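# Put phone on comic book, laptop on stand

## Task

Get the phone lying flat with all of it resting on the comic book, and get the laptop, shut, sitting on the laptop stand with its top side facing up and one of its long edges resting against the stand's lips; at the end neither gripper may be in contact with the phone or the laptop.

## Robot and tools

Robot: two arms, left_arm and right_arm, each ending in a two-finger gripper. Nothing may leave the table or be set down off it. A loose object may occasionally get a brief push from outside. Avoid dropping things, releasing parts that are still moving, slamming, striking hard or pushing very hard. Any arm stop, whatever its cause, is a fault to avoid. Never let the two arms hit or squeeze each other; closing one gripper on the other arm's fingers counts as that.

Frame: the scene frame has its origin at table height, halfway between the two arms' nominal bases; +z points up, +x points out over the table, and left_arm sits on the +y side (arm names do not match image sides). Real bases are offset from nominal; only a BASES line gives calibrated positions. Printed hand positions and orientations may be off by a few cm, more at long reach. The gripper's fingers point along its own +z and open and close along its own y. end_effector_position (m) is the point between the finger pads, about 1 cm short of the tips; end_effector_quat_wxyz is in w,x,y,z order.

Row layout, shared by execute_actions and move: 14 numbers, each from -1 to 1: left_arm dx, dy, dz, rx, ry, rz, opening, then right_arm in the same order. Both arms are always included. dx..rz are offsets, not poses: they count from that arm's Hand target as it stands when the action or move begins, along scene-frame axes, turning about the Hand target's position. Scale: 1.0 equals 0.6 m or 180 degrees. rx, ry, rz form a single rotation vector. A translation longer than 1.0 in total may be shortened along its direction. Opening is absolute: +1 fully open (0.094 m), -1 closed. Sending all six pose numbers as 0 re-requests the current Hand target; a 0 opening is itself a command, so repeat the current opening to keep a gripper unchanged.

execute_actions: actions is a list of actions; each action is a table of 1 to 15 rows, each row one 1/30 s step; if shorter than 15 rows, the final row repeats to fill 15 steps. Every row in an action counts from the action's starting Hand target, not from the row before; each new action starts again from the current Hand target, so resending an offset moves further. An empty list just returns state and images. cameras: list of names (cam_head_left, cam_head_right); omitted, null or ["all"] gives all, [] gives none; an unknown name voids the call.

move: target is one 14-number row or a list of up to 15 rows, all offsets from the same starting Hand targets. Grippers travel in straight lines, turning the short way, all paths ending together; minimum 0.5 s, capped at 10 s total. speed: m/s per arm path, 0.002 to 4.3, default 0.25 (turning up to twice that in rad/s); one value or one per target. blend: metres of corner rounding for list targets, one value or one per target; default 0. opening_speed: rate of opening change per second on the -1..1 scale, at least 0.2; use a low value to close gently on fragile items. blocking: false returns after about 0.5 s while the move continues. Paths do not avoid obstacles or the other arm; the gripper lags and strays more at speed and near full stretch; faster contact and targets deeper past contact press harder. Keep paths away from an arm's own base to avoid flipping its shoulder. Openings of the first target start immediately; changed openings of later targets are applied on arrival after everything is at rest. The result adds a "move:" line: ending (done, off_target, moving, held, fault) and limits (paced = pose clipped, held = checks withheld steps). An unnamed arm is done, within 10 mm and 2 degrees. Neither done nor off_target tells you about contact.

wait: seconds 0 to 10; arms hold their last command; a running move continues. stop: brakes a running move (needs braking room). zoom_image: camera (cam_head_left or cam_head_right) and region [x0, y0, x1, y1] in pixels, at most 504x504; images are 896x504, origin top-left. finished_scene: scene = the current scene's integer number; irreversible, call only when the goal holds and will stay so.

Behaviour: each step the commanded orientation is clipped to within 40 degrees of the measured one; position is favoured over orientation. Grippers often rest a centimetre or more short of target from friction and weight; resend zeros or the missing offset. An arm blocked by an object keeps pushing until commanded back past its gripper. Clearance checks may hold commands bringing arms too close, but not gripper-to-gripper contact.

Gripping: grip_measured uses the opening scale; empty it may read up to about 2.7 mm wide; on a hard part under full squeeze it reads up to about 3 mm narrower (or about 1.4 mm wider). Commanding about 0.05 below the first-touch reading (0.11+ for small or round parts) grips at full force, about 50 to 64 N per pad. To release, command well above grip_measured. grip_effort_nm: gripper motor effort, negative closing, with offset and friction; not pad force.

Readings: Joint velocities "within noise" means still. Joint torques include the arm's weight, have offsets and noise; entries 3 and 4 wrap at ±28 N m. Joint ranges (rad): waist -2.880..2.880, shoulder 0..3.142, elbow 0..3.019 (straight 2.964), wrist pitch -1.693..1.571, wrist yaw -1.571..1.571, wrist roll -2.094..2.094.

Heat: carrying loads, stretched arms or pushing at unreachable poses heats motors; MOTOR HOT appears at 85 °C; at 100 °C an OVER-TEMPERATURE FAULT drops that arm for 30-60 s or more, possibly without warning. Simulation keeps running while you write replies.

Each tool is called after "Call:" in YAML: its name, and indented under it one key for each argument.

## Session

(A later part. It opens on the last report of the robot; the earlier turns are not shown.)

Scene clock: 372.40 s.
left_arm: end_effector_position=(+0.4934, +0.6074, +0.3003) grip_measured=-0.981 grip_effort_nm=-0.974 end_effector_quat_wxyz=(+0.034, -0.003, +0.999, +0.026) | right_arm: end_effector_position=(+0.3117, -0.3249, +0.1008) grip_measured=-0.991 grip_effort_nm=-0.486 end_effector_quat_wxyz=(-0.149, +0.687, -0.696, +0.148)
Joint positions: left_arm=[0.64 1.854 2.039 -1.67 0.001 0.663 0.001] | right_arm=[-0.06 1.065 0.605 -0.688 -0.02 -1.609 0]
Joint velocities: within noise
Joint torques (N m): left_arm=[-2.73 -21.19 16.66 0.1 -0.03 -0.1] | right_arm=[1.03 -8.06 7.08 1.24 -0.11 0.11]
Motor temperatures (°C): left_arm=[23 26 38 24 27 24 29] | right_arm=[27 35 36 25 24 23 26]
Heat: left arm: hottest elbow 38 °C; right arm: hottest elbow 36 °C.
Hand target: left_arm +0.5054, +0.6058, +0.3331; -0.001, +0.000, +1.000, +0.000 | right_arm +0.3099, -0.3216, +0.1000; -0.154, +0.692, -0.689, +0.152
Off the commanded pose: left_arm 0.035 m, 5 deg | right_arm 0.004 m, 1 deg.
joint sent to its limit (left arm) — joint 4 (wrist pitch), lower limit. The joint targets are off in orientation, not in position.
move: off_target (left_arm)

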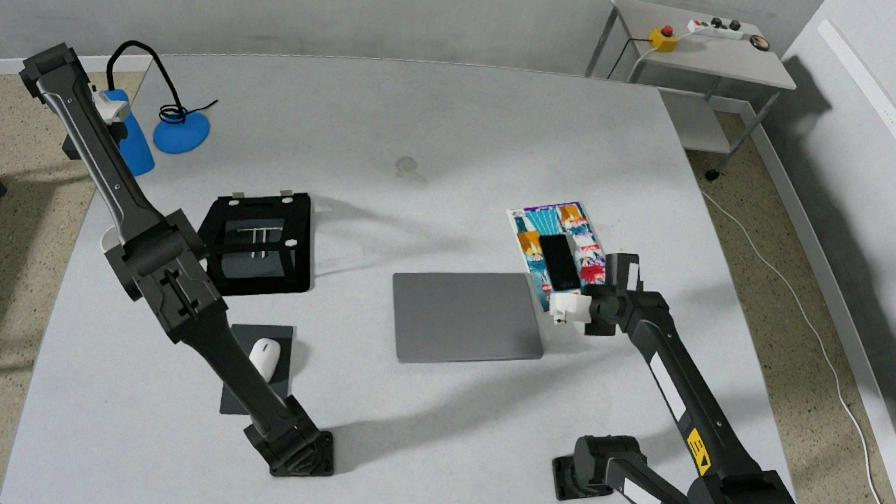

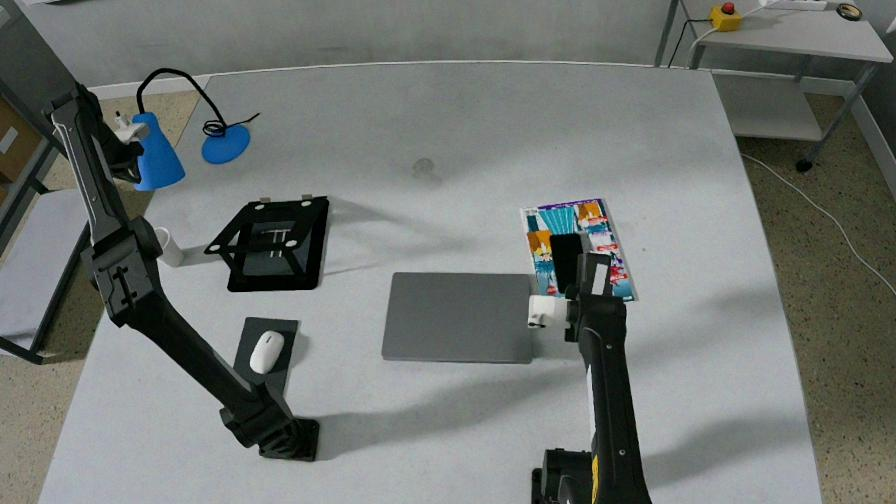

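Call:
move:
  target:
    - [-0.308,-0.293,0,0.289,-0.289,-0.437,0.3, 0,0,0,0,0,0,-1]
    - [-0.308,-0.293,-0.305,0.289,-0.289,-0.437,0.3, 0,0,0,0,0,0,-1]
  speed: 0.3
  blend: [0.04,0]

Call:
zoom_image:
  camera: "cam_head_left"
  region: [160, 180, 340, 330]

Call:
zoom_image:
  camera: "cam_head_right"
  region: [160, 180, 340, 330]

Scene clock: 404.60 s.
left_arm: end_effector_position=(+0.3225, +0.4266, +0.1530) grip_measured=+0.298 grip_effort_nm=0.125 end_effector_quat_wxyz=(+0.391, +0.591, +0.590, +0.386) | right_arm: end_effector_position=(+0.3117, -0.3249, +0.1008) grip_measured=-0.991 grip_effort_nm=-0.486 end_effector_quat_wxyz=(-0.149, +0.687, -0.695, +0.148)
Joint positions: left_arm=[0.917 0.929 0.349 -0.059 0.846 2.073 0.061] | right_arm=[-0.06 1.065 0.605 -0.688 -0.02 -1.609 0]
Joint velocities: within noise
Joint torques (N m): left_arm=[-0.44 -3.96 9.2 2.15 0.4 0.01] | right_arm=[1.14 -8.06 7.06 1.22 -0.11 0.12]
Motor temperatures (°C): left_arm=[23 28 39 24 27 24 29] | right_arm=[27 34 35 25 24 23 26]
Heat: left arm: hottest elbow 39 °C; right arm: hottest elbow 35 °C.
Hand target: left_arm +0.3207, +0.4301, +0.1503; +0.389, +0.589, +0.590, +0.391 | right_arm +0.3099, -0.3216, +0.1000; -0.154, +0.692, -0.689, +0.152
Off the commanded pose: left_arm 0.005 m, 1 deg | right_arm 0.004 m, 1 deg.
move: done

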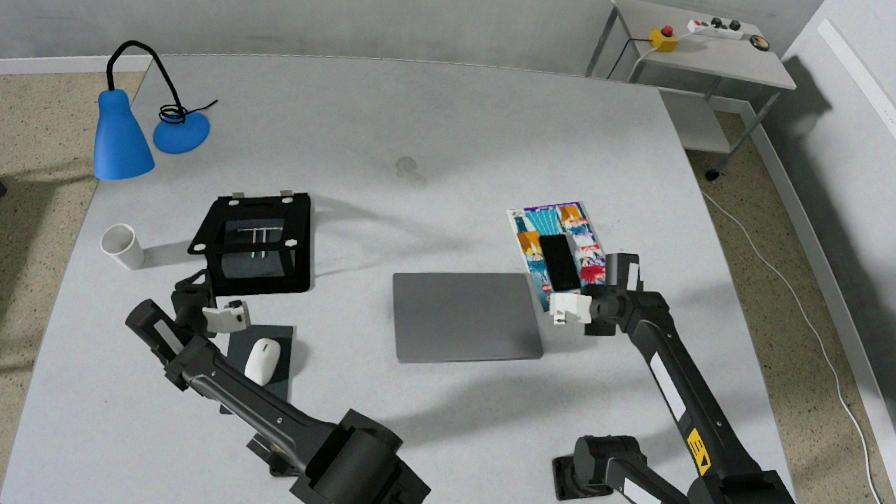

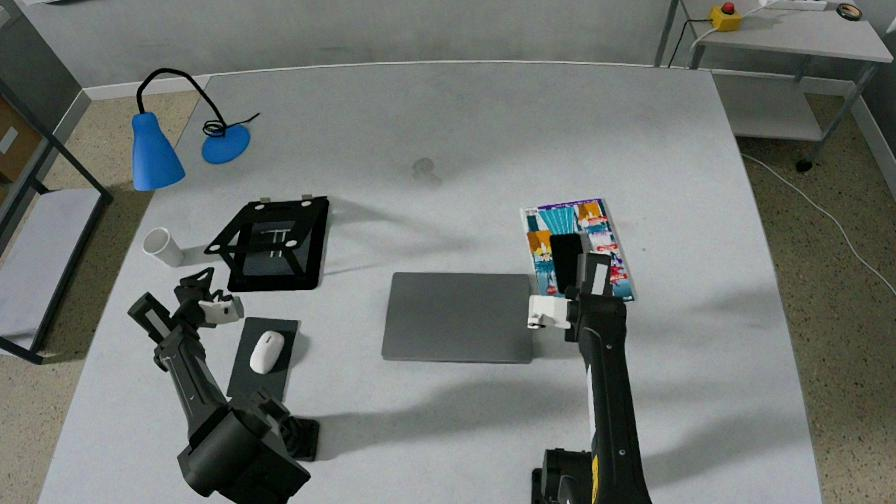

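Scaled by 2.800.

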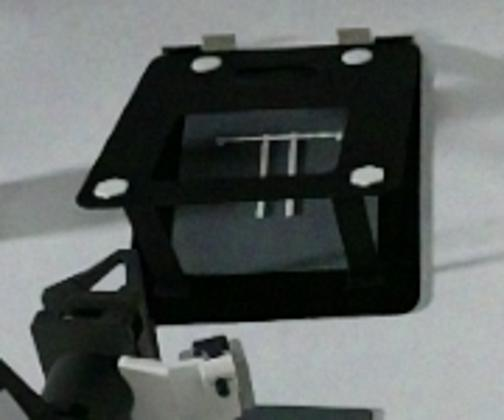

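Scaled by 2.800.

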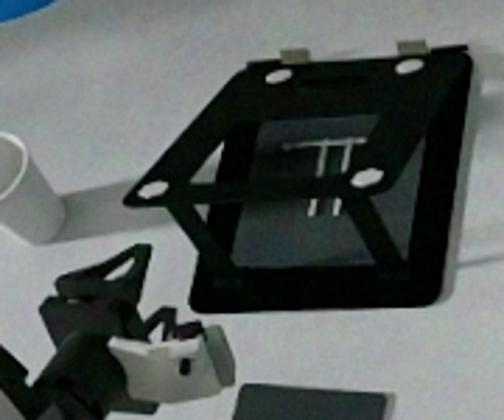

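Call:
zoom_image:
  camera: "cam_head_left"
  region: [120, 250, 260, 350]

Call:
zoom_image:
  camera: "cam_head_right"
  region: [120, 250, 260, 350]

Scaled by 3.600.

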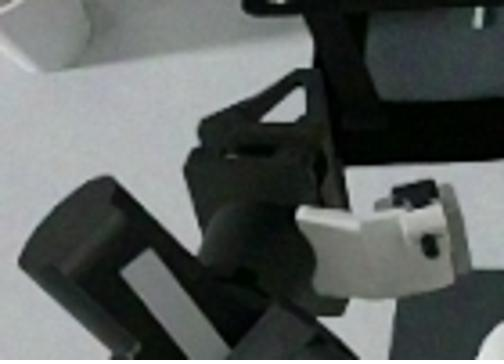

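Scaled by 3.600.

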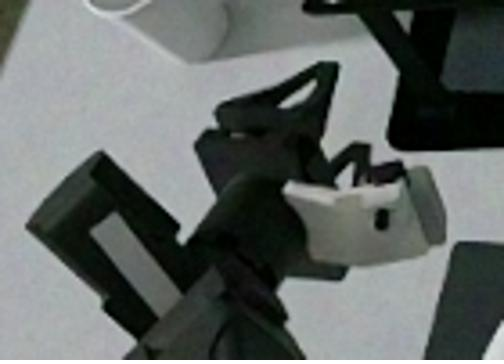

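Call:
move:
  target: [0.047,-0.13,-0.013,0,0,0,0.3, 0,0,0,0,0,0,-1]
  speed: 0.2

Call:
zoom_image:
  camera: "cam_head_left"
  region: [170, 210, 310, 320]

Call:
zoom_image:
  camera: "cam_head_right"
  region: [180, 210, 320, 320]

Scene clock: 427.17 s.
left_arm: end_effector_position=(+0.3479, +0.3571, +0.1416) grip_measured=+0.298 grip_effort_nm=0.125 end_effector_quat_wxyz=(+0.384, +0.589, +0.596, +0.387) | right_arm: end_effector_position=(+0.3117, -0.3249, +0.1008) grip_measured=-0.991 grip_effort_nm=-0.486 end_effector_quat_wxyz=(-0.149, +0.687, -0.695, +0.148)
Joint positions: left_arm=[0.587 0.802 0.24 0.068 0.547 1.842 0.061] | right_arm=[-0.06 1.065 0.605 -0.688 -0.02 -1.609 0]
Joint velocities: within noise
Joint torques (N m): left_arm=[-2.02 -4.07 9.22 2.33 0.01 -0.18] | right_arm=[1.08 -8.18 7.05 1.26 -0.11 0.11]
Motor temperatures (°C): left_arm=[23 27 38 24 27 24 28] | right_arm=[27 33 35 25 24 23 26]
Heat: left arm: hottest elbow 38 °C; right arm: hottest elbow 35 °C.
Hand target: left_arm +0.3488, +0.3521, +0.1424; +0.389, +0.589, +0.590, +0.391 | right_arm +0.3099, -0.3216, +0.1000; -0.154, +0.692, -0.689, +0.152
Off the commanded pose: left_arm 0.005 m, 1 deg | right_arm 0.004 m, 1 deg.
move: done

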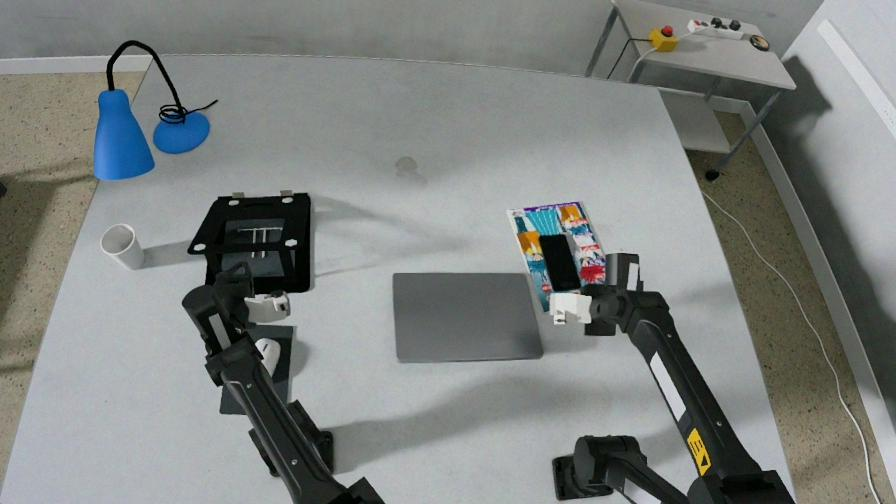

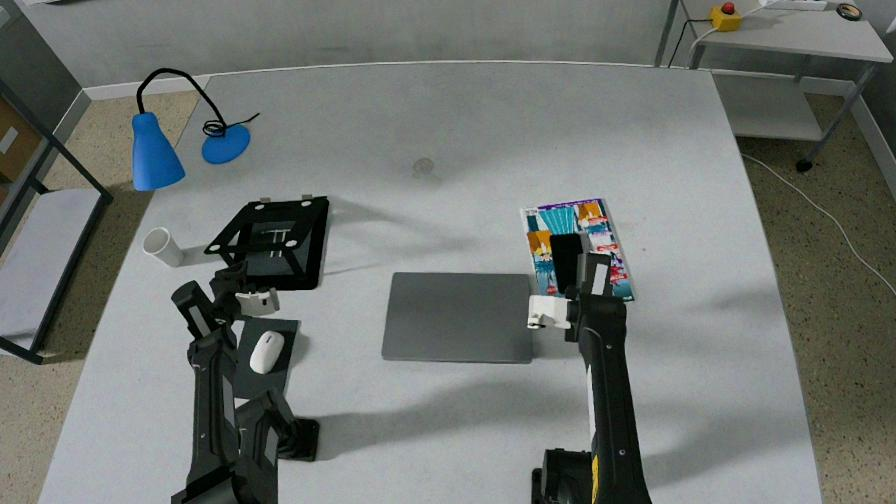

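Scaled by 3.600.

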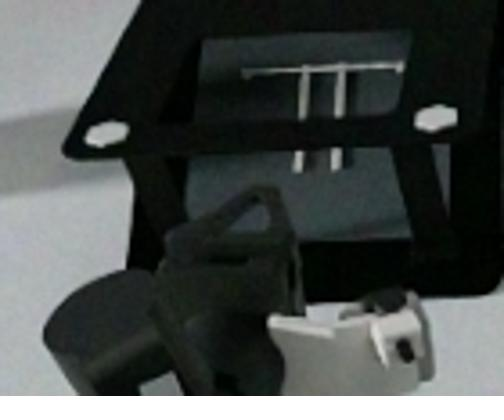

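Scaled by 3.600.

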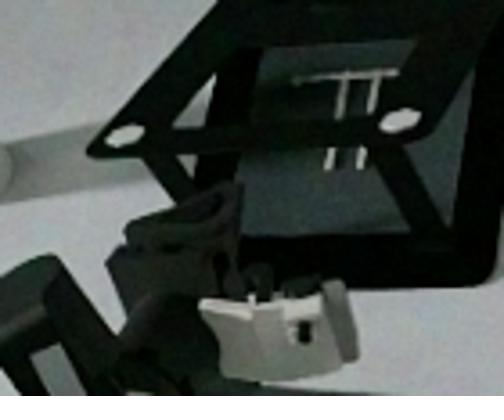

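Call:
move:
  target: [0.129,0,-0.05,0,0,0,0.3, 0,0,0,0,0,0,-1]
  speed: 0.1

Call:
zoom_image:
  camera: "cam_head_left"
  region: [170, 210, 310, 320]

Call:
zoom_image:
  camera: "cam_head_right"
  region: [180, 210, 320, 320]

Scene clock: 436.80 s.
left_arm: end_effector_position=(+0.4005, +0.3463, +0.0886) grip_measured=+0.298 grip_effort_nm=0.129 end_effector_quat_wxyz=(+0.376, +0.594, +0.608, +0.368) | right_arm: end_effector_position=(+0.3117, -0.3249, +0.1008) grip_measured=-0.991 grip_effort_nm=-0.486 end_effector_quat_wxyz=(-0.149, +0.687, -0.695, +0.148)
Joint positions: left_arm=[0.42 1.198 0.265 0.429 0.397 1.758 0.061] | right_arm=[-0.06 1.065 0.605 -0.688 -0.02 -1.609 0]
Joint velocities: within noise
Joint torques (N m): left_arm=[-3.02 -5.25 12.88 2.4 0 -0.13] | right_arm=[1.14 -8.12 7.04 1.26 -0.11 0.12]
Motor temperatures (°C): left_arm=[23 26 38 24 27 24 28] | right_arm=[27 33 35 25 24 23 26]
Heat: left arm: hottest elbow 38 °C; right arm: hottest elbow 35 °C.
Hand target: left_arm +0.4262, +0.3521, +0.1123; +0.389, +0.589, +0.590, +0.391 | right_arm +0.3099, -0.3216, +0.1000; -0.154, +0.692, -0.689, +0.152
Off the commanded pose: left_arm 0.036 m, 4 deg | right_arm 0.004 m, 1 deg.
move: off_target (left_arm)

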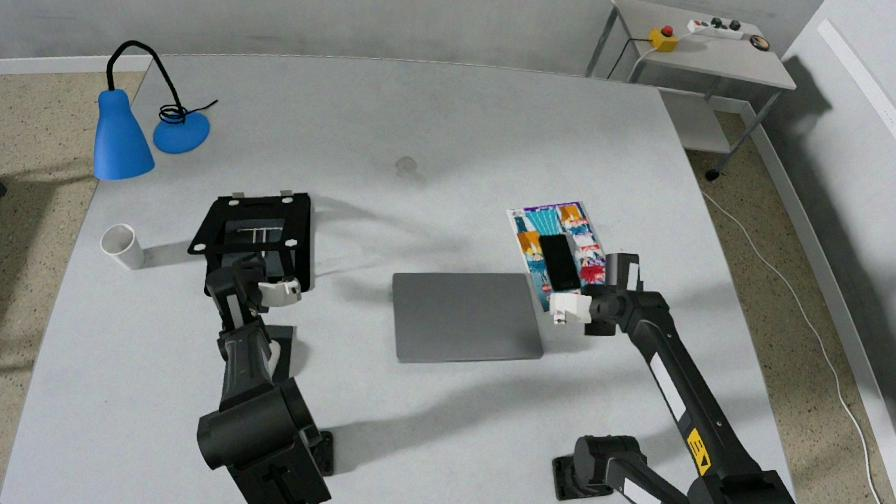

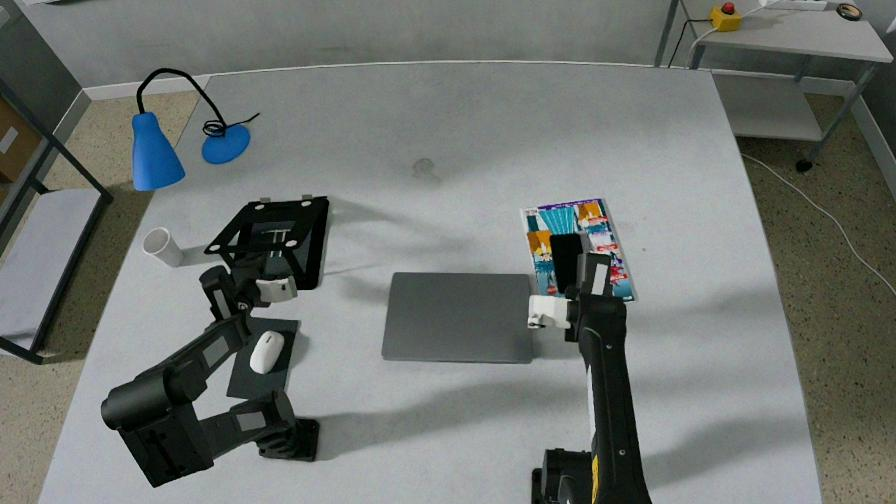

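Scaled by 3.600.

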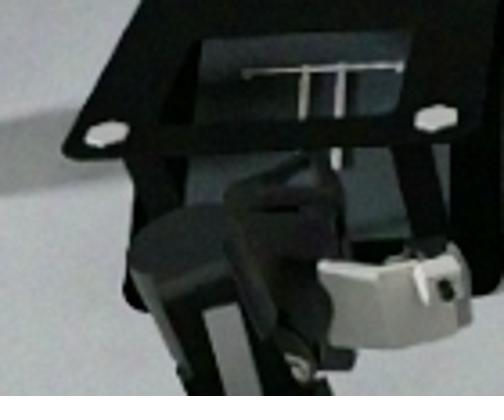

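Scaled by 3.600.

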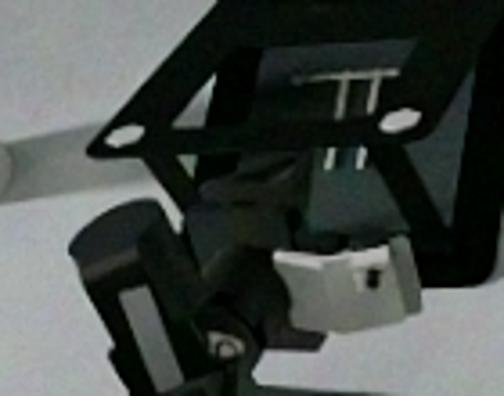

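Call:
move:
  target:
    - [-0.125,0,0.03,0,0,0,0.5, 0,0,0,0,0,0,-1]
    - [-0.125,0,0.09,0,0,0,0.5, 0,0,0,0,0,0,-1]
  speed: 0.15

Call:
zoom_image:
  camera: "cam_head_left"
  region: [170, 210, 310, 320]

Call:
zoom_image:
  camera: "cam_head_right"
  region: [180, 210, 320, 320]

Scene clock: 442.97 s.
left_arm: end_effector_position=(+0.3387, +0.3387, +0.1343) grip_measured=+0.498 grip_effort_nm=0.125 end_effector_quat_wxyz=(+0.387, +0.594, +0.605, +0.363) | right_arm: end_effector_position=(+0.3117, -0.3249, +0.1008) grip_measured=-0.991 grip_effort_nm=-0.486 end_effector_quat_wxyz=(-0.149, +0.687, -0.695, +0.148)
Joint positions: left_arm=[0.549 0.735 0.221 -0.017 0.533 1.82 0.07] | right_arm=[-0.06 1.065 0.605 -0.688 -0.02 -1.609 0]
Joint velocities: within noise
Joint torques (N m): left_arm=[-0.62 -3.49 15.9 1.17 0.29 -0.02] | right_arm=[0.97 -8.12 7.06 1.24 -0.11 0.11]
Motor temperatures (°C): left_arm=[23 26 38 24 27 24 28] | right_arm=[27 33 35 25 24 23 26]
Heat: left arm: hottest elbow 38 °C; right arm: hottest elbow 35 °C.
Hand target: left_arm +0.3512, +0.3521, +0.1663; +0.389, +0.589, +0.590, +0.391 | right_arm +0.3099, -0.3216, +0.1000; -0.154, +0.692, -0.689, +0.152
Off the commanded pose: left_arm 0.037 m, 4 deg | right_arm 0.004 m, 1 deg.
move: off_target (left_arm)

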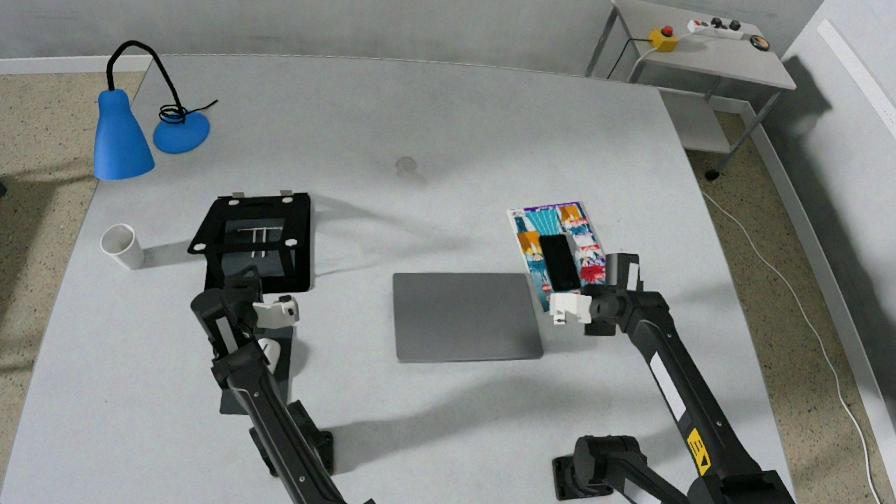

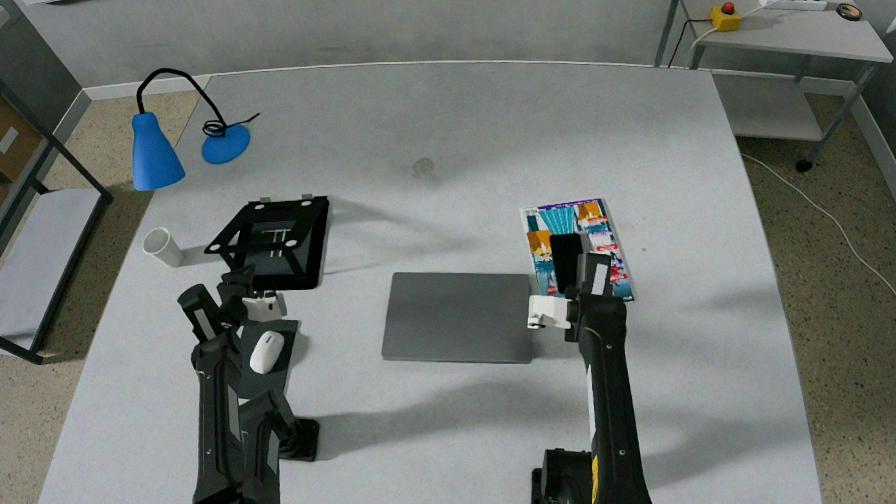

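Scaled by 3.600.

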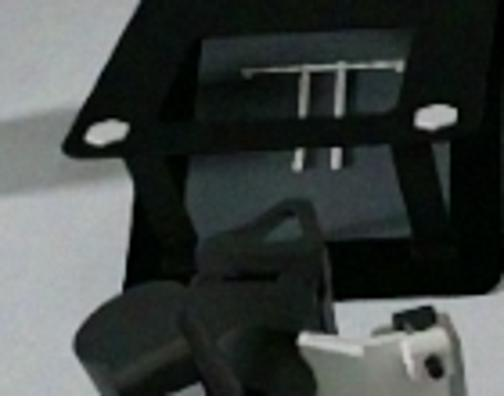

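Scaled by 3.600.

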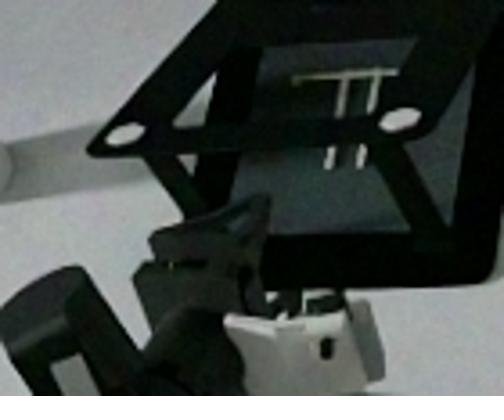

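Call:
move:
  target: [0,0.01,0.05,0,0,0,0.5, 0,0,0,0,0,0,-1]
  speed: 0.15
  cameras: []

Scene clock: 445.57 s.
left_arm: end_effector_position=(+0.3374, +0.3434, +0.1575) grip_measured=+0.498 grip_effort_nm=0.134 end_effector_quat_wxyz=(+0.387, +0.594, +0.607, +0.360) | right_arm: end_effector_position=(+0.3117, -0.3249, +0.1008) grip_measured=-0.991 grip_effort_nm=-0.491 end_effector_quat_wxyz=(-0.149, +0.687, -0.695, +0.148)
Joint positions: left_arm=[0.575 0.68 0.278 -0.144 0.556 1.834 0.07] | right_arm=[-0.06 1.065 0.605 -0.688 -0.02 -1.609 0]
Joint velocities: within noise
Joint torques (N m): left_arm=[-0.21 -3.14 17.66 1.1 0.26 -0.01] | right_arm=[1.03 -8 7.08 1.26 -0.11 0.12]
Motor temperatures (°C): left_arm=[23 26 38 24 27 24 28] | right_arm=[27 33 35 25 24 23 26]
Heat: left arm: hottest elbow 38 °C; right arm: hottest elbow 35 °C.
Hand target: left_arm +0.3512, +0.3581, +0.1963; +0.389, +0.589, +0.590, +0.391 | right_arm +0.3099, -0.3216, +0.1000; -0.154, +0.692, -0.689, +0.152
Off the commanded pose: left_arm 0.044 m, 4 deg | right_arm 0.004 m, 1 deg.
move: off_target (left_arm)
No camera images: "cameras" was empty.

Call:
move:
  target: [0.156,-0.005,-0.069,0,0,0,0.5, 0,0,0,0,0,0,-1]
  speed: 0.1

Call:
zoom_image:
  camera: "cam_head_left"
  region: [170, 210, 310, 320]

Call:
zoom_image:
  camera: "cam_head_right"
  region: [180, 210, 320, 320]

Scene clock: 450.57 s.
left_arm: end_effector_position=(+0.4170, +0.3492, +0.1243) grip_measured=+0.498 grip_effort_nm=0.134 end_effector_quat_wxyz=(+0.375, +0.595, +0.610, +0.365) | right_arm: end_effector_position=(+0.3117, -0.3249, +0.1008) grip_measured=-0.991 grip_effort_nm=-0.486 end_effector_quat_wxyz=(-0.149, +0.687, -0.695, +0.148)
Joint positions: left_arm=[0.402 1.106 0.353 0.243 0.381 1.75 0.07] | right_arm=[-0.06 1.065 0.605 -0.688 -0.02 -1.609 0]
Joint velocities: within noise
Joint torques (N m): left_arm=[-2.43 -6.18 15.21 2.48 -0.02 -0.13] | right_arm=[1.08 -8 7.06 1.24 -0.11 0.11]
Motor temperatures (°C): left_arm=[23 26 38 24 27 24 28] | right_arm=[27 33 35 25 24 23 26]
Heat: left arm: hottest elbow 38 °C; right arm: hottest elbow 35 °C.
Hand target: left_arm +0.4448, +0.3551, +0.1550; +0.389, +0.589, +0.590, +0.391 | right_arm +0.3099, -0.3216, +0.1000; -0.154, +0.692, -0.689, +0.152
Off the commanded pose: left_arm 0.042 m, 4 deg | right_arm 0.004 m, 1 deg.
move: off_target (left_arm)

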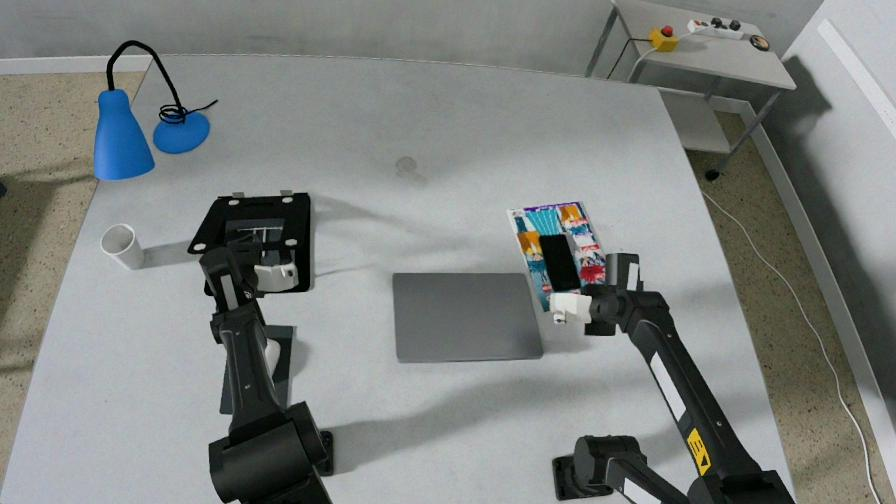

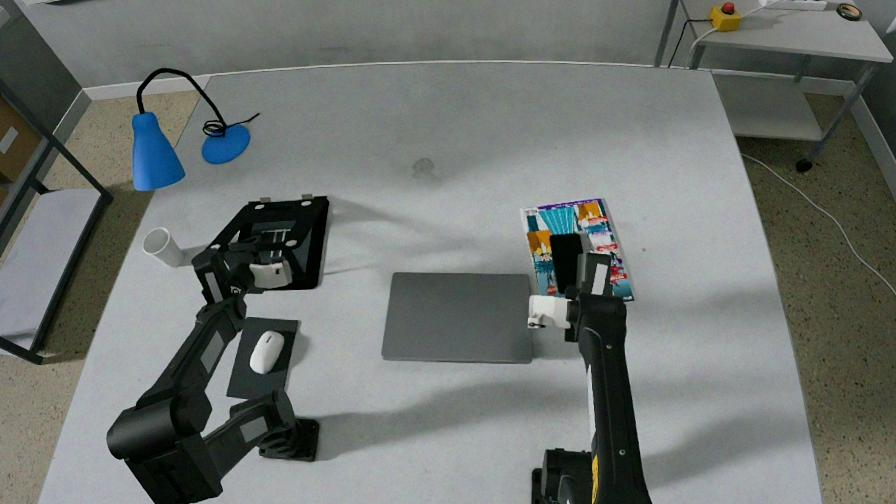

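Scaled by 3.600.

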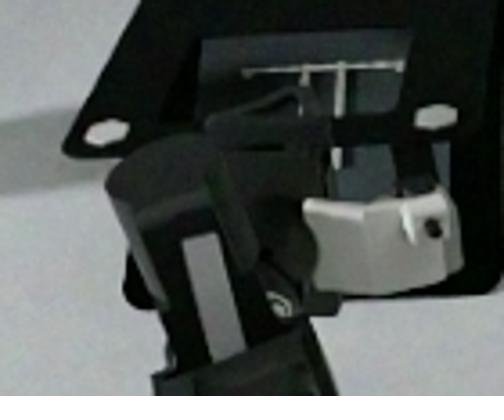

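Scaled by 3.600.

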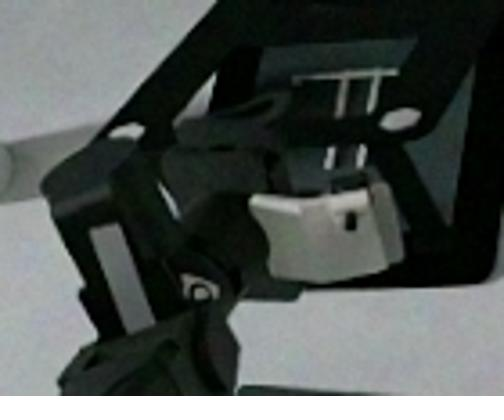

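Call:
move:
  target: [0,0,0,0,0,0,-0.98, 0,0,0,0,0,0,-1]
  speed: 0.1
  opening_speed: 0.5

Call:
zoom_image:
  camera: "cam_head_left"
  region: [170, 170, 330, 320]

Call:
zoom_image:
  camera: "cam_head_right"
  region: [180, 170, 340, 320]

Scene clock: 456.53 s.
left_arm: end_effector_position=(+0.4246, +0.3512, +0.1357) grip_measured=-0.914 grip_effort_nm=-0.974 end_effector_quat_wxyz=(+0.384, +0.586, +0.608, +0.373) | right_arm: end_effector_position=(+0.3117, -0.3249, +0.1008) grip_measured=-0.991 grip_effort_nm=-0.486 end_effector_quat_wxyz=(-0.149, +0.687, -0.695, +0.148)
Joint positions: left_arm=[0.398 1.106 0.37 0.258 0.381 1.727 0.004] | right_arm=[-0.06 1.065 0.605 -0.688 -0.02 -1.609 0]
Joint velocities: within noise
Joint torques (N m): left_arm=[-2.2 -5.71 13.79 2.22 0.02 0.14] | right_arm=[1.03 -8.18 7.04 1.24 -0.11 0.12]
Motor temperatures (°C): left_arm=[23 26 39 24 27 24 28] | right_arm=[27 33 35 25 24 23 26]
Heat: left arm: hottest elbow 39 °C; right arm: hottest elbow 35 °C.
Hand target: left_arm +0.4448, +0.3551, +0.1550; +0.389, +0.589, +0.590, +0.391 | right_arm +0.3099, -0.3216, +0.1000; -0.154, +0.692, -0.689, +0.152
Off the commanded pose: left_arm 0.028 m, 3 deg | right_arm 0.004 m, 1 deg.
move: off_target (left_arm)

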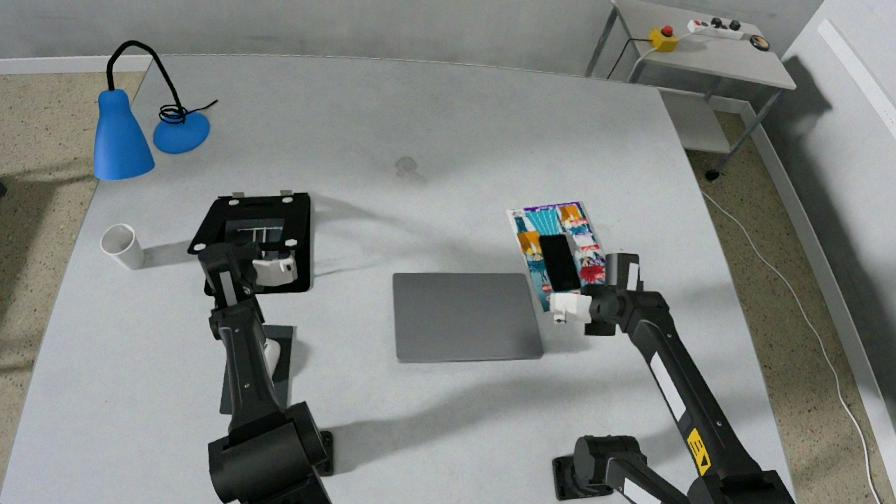

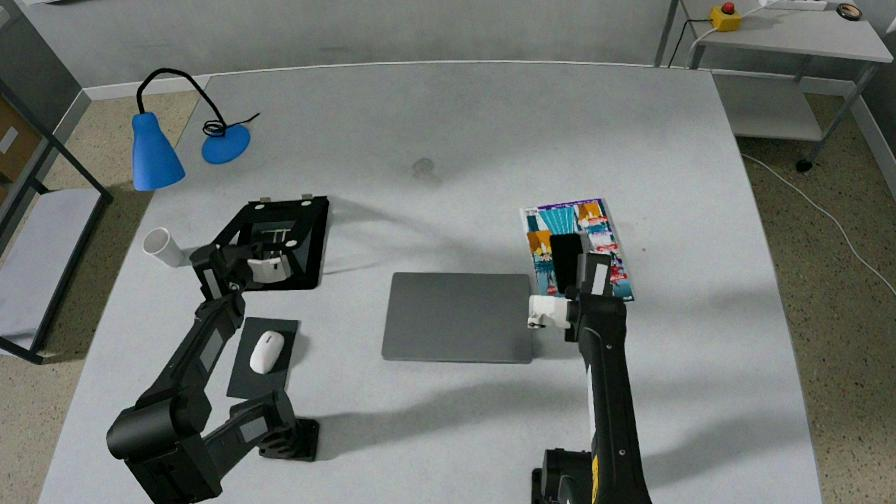

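Scaled by 3.150.

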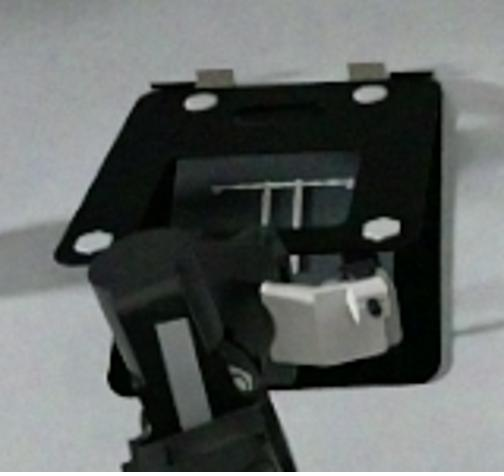

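Scaled by 3.150.

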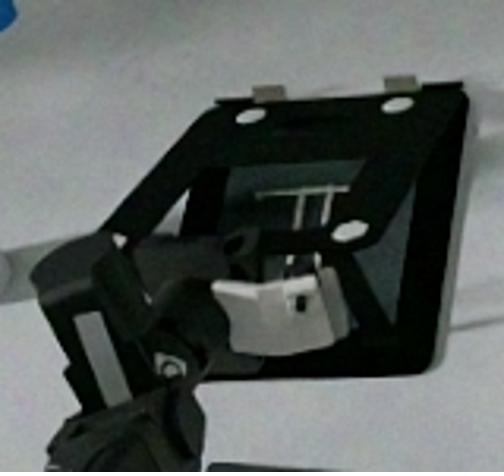

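Call:
move:
  target: [0,-0.215,0,0,0,0,-0.98, 0,0,0,0,0,0,-1]
  speed: 0.1

Call:
zoom_image:
  camera: "cam_head_left"
  region: [220, 170, 420, 350]

Scene clock: 462.93 s.
left_arm: end_effector_position=(+0.4417, +0.2338, +0.1379) grip_measured=-0.923 grip_effort_nm=-1.004 end_effector_quat_wxyz=(+0.377, +0.585, +0.614, +0.372) | right_arm: end_effector_position=(+0.3117, -0.3249, +0.1008) grip_measured=-0.991 grip_effort_nm=-0.486 end_effector_quat_wxyz=(-0.149, +0.687, -0.695, +0.148)
Joint positions: left_arm=[-0.073 1.075 0.362 0.258 -0.057 1.513 0.004] | right_arm=[-0.06 1.065 0.605 -0.688 -0.02 -1.609 0]
Joint velocities: within noise
Joint torques (N m): left_arm=[-2.84 -8.35 9.87 2.58 -0.29 0.25] | right_arm=[1.03 -8.06 7.06 1.25 -0.11 0.11]
Motor temperatures (°C): left_arm=[23 26 40 24 27 24 28] | right_arm=[27 33 35 25 24 23 26]
Heat: left arm: hottest elbow 40 °C; right arm: hottest elbow 35 °C.
Hand target: left_arm +0.4448, +0.2261, +0.1550; +0.389, +0.589, +0.590, +0.391 | right_arm +0.3099, -0.3216, +0.1000; -0.154, +0.692, -0.689, +0.152
Off the commanded pose: left_arm 0.019 m, 4 deg | right_arm 0.004 m, 1 deg.
move: off_target (left_arm)

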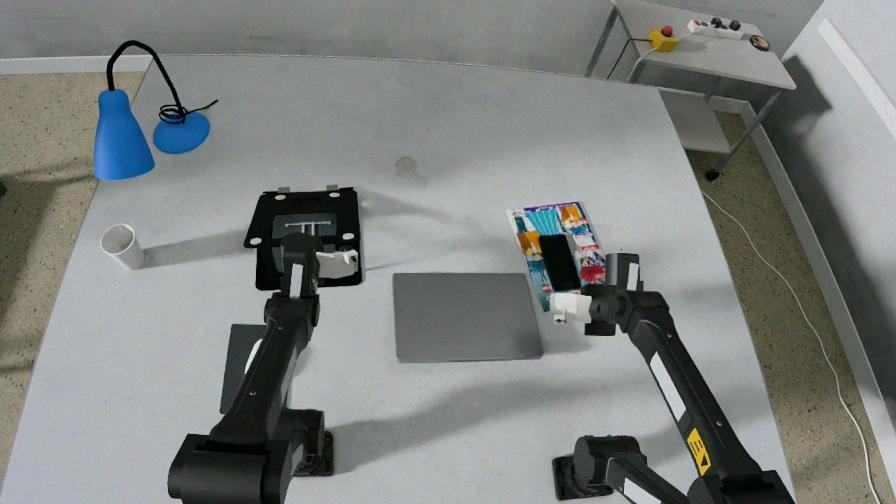

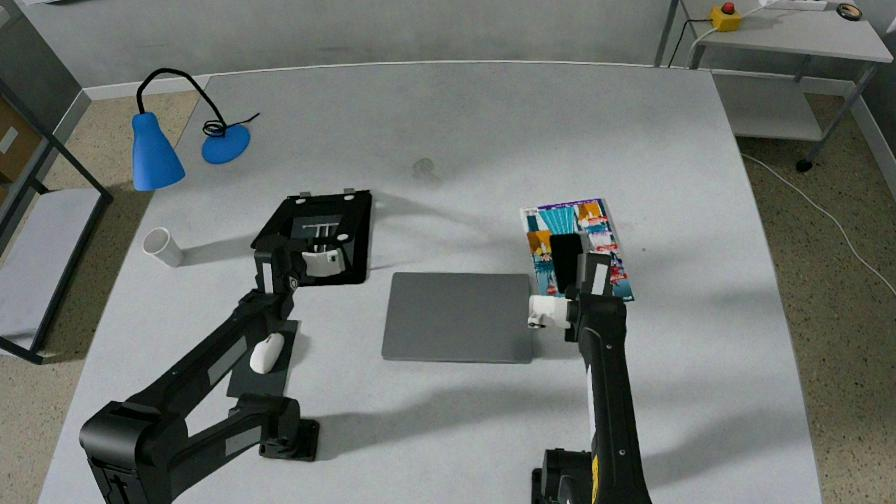

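Scaled by 2.520.

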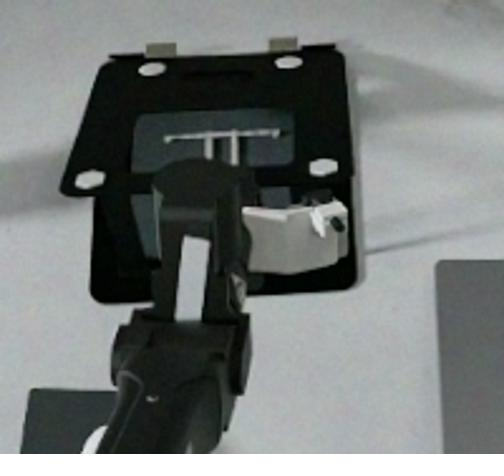

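Call:
move:
  target: [0,-0.105,0,0,0,0,-0.98, 0,0,0,0,0,0,-1]
  speed: 0.1

Call:
zoom_image:
  camera: "cam_head_left"
  region: [220, 170, 420, 350]

Scene clock: 468.00 s.
left_arm: end_effector_position=(+0.4335, +0.1774, +0.1382) grip_measured=-0.924 grip_effort_nm=-1.004 end_effector_quat_wxyz=(+0.376, +0.580, +0.614, +0.380) | right_arm: end_effector_position=(+0.3117, -0.3249, +0.1008) grip_measured=-0.991 grip_effort_nm=-0.486 end_effector_quat_wxyz=(-0.149, +0.687, -0.695, +0.148)
Joint positions: left_arm=[-0.304 1.082 0.362 0.258 -0.279 1.412 0.004] | right_arm=[-0.06 1.065 0.605 -0.688 -0.02 -1.609 0]
Joint velocities: within noise
Joint torques (N m): left_arm=[-3.19 -5.95 12.59 2.33 -0.16 0.32] | right_arm=[1.2 -8.18 7.05 1.25 -0.11 0.12]
Motor temperatures (°C): left_arm=[23 26 39 24 27 24 28] | right_arm=[27 33 35 25 24 23 26]
Heat: left arm: hottest elbow 39 °C; right arm: hottest elbow 35 °C.
Hand target: left_arm +0.4448, +0.1631, +0.1549; +0.389, +0.589, +0.590, +0.391 | right_arm +0.3099, -0.3216, +0.1000; -0.154, +0.692, -0.689, +0.152
Off the commanded pose: left_arm 0.025 m, 3 deg | right_arm 0.004 m, 1 deg.
move: off_target (left_arm)

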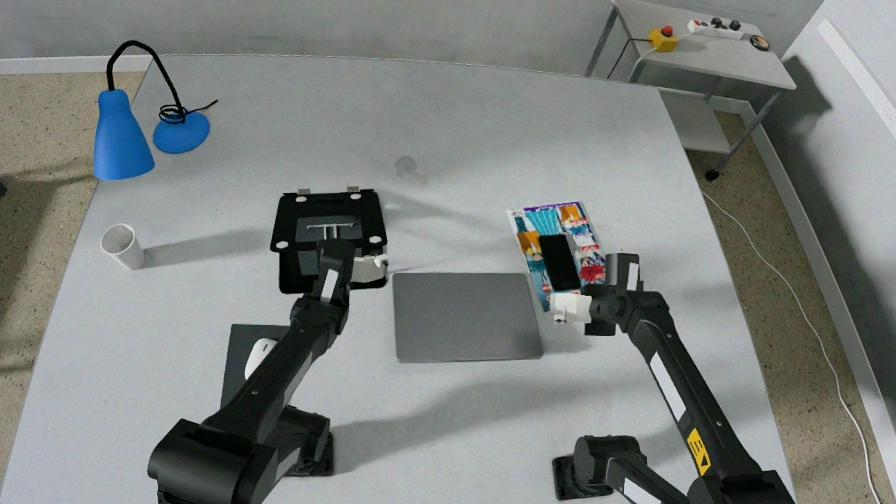

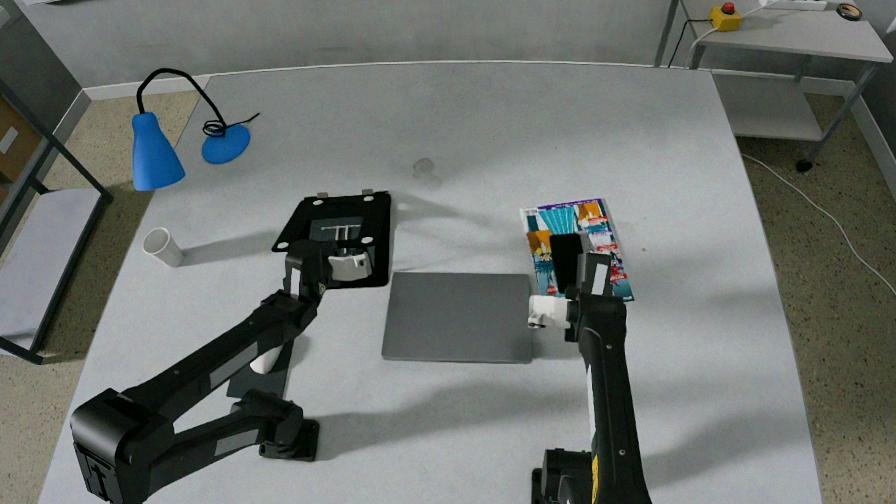

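Scaled by 2.520.

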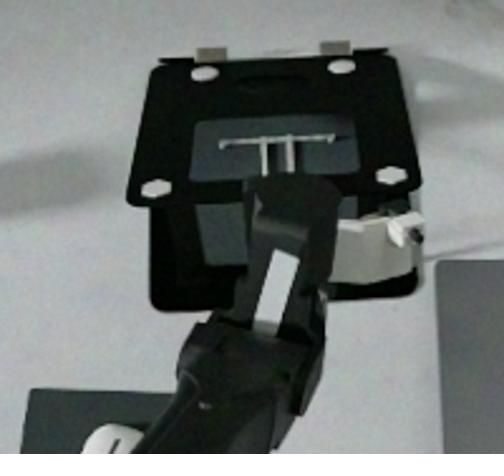

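Call:
move:
  target:
    - [-0.018,0.023,-0.03,0,0,0,-0.98, 0,0,0,0,0,0,-1]
    - [-0.018,0.023,-0.03,0,0,0,0.4, 0,0,0,0,0,0,-1]
  speed: 0.1
  opening_speed: 1

Call:
zoom_image:
  camera: "cam_head_left"
  region: [220, 170, 420, 350]

Scene clock: 473.60 s.
left_arm: end_effector_position=(+0.4344, +0.1743, +0.1389) grip_measured=+0.397 grip_effort_nm=0.125 end_effector_quat_wxyz=(+0.388, +0.590, +0.592, +0.387) | right_arm: end_effector_position=(+0.3117, -0.3249, +0.1008) grip_measured=-0.991 grip_effort_nm=-0.491 end_effector_quat_wxyz=(-0.149, +0.687, -0.695, +0.148)
Joint positions: left_arm=[-0.298 1.094 0.344 0.326 -0.247 1.458 0.066] | right_arm=[-0.06 1.065 0.605 -0.688 -0.02 -1.609 0]
Joint velocities: within noise
Joint torques (N m): left_arm=[-0.44 -6.36 8.51 2.48 0.05 0] | right_arm=[1.14 -8.06 7.05 1.25 -0.11 0.11]
Motor temperatures (°C): left_arm=[23 26 38 24 27 24 28] | right_arm=[27 33 35 25 24 23 26]
Heat: left arm: hottest elbow 38 °C; right arm: hottest elbow 35 °C.
Hand target: left_arm +0.4340, +0.1769, +0.1370; +0.389, +0.589, +0.590, +0.391 | right_arm +0.3099, -0.3216, +0.1000; -0.154, +0.692, -0.689, +0.152
Off the commanded pose: left_arm 0.003 m, 0 deg | right_arm 0.004 m, 1 deg.
move: done; target 2's new opening was sent with left_arm's hand 0.002 m and 3 deg from that target

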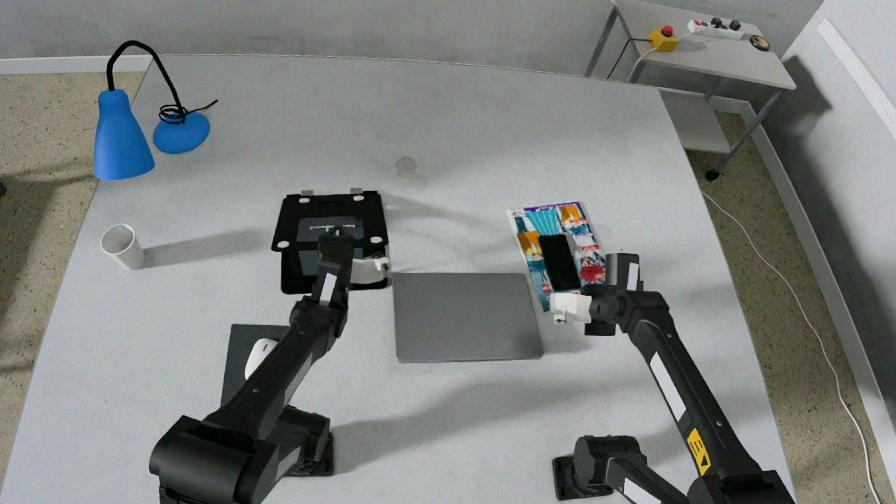

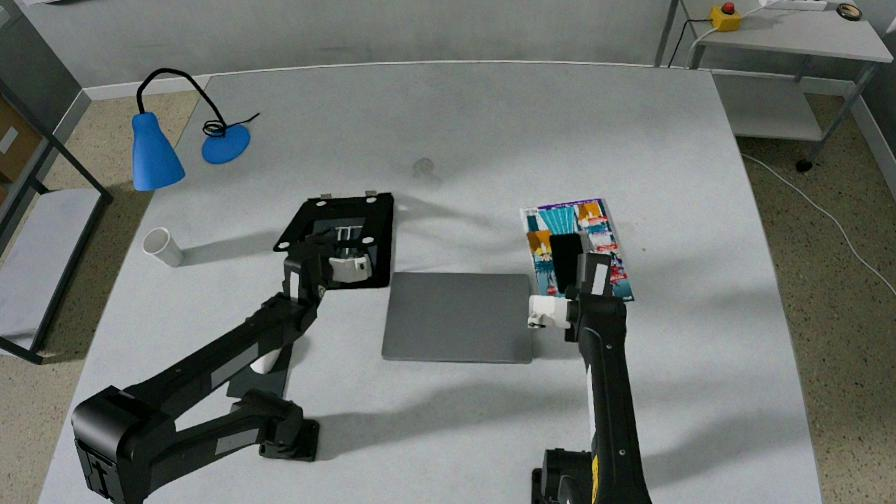

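Scaled by 2.520.

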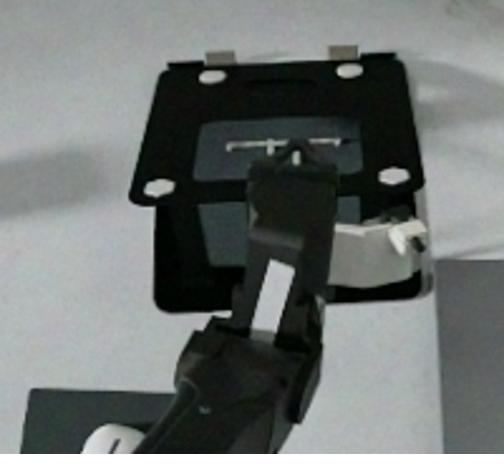

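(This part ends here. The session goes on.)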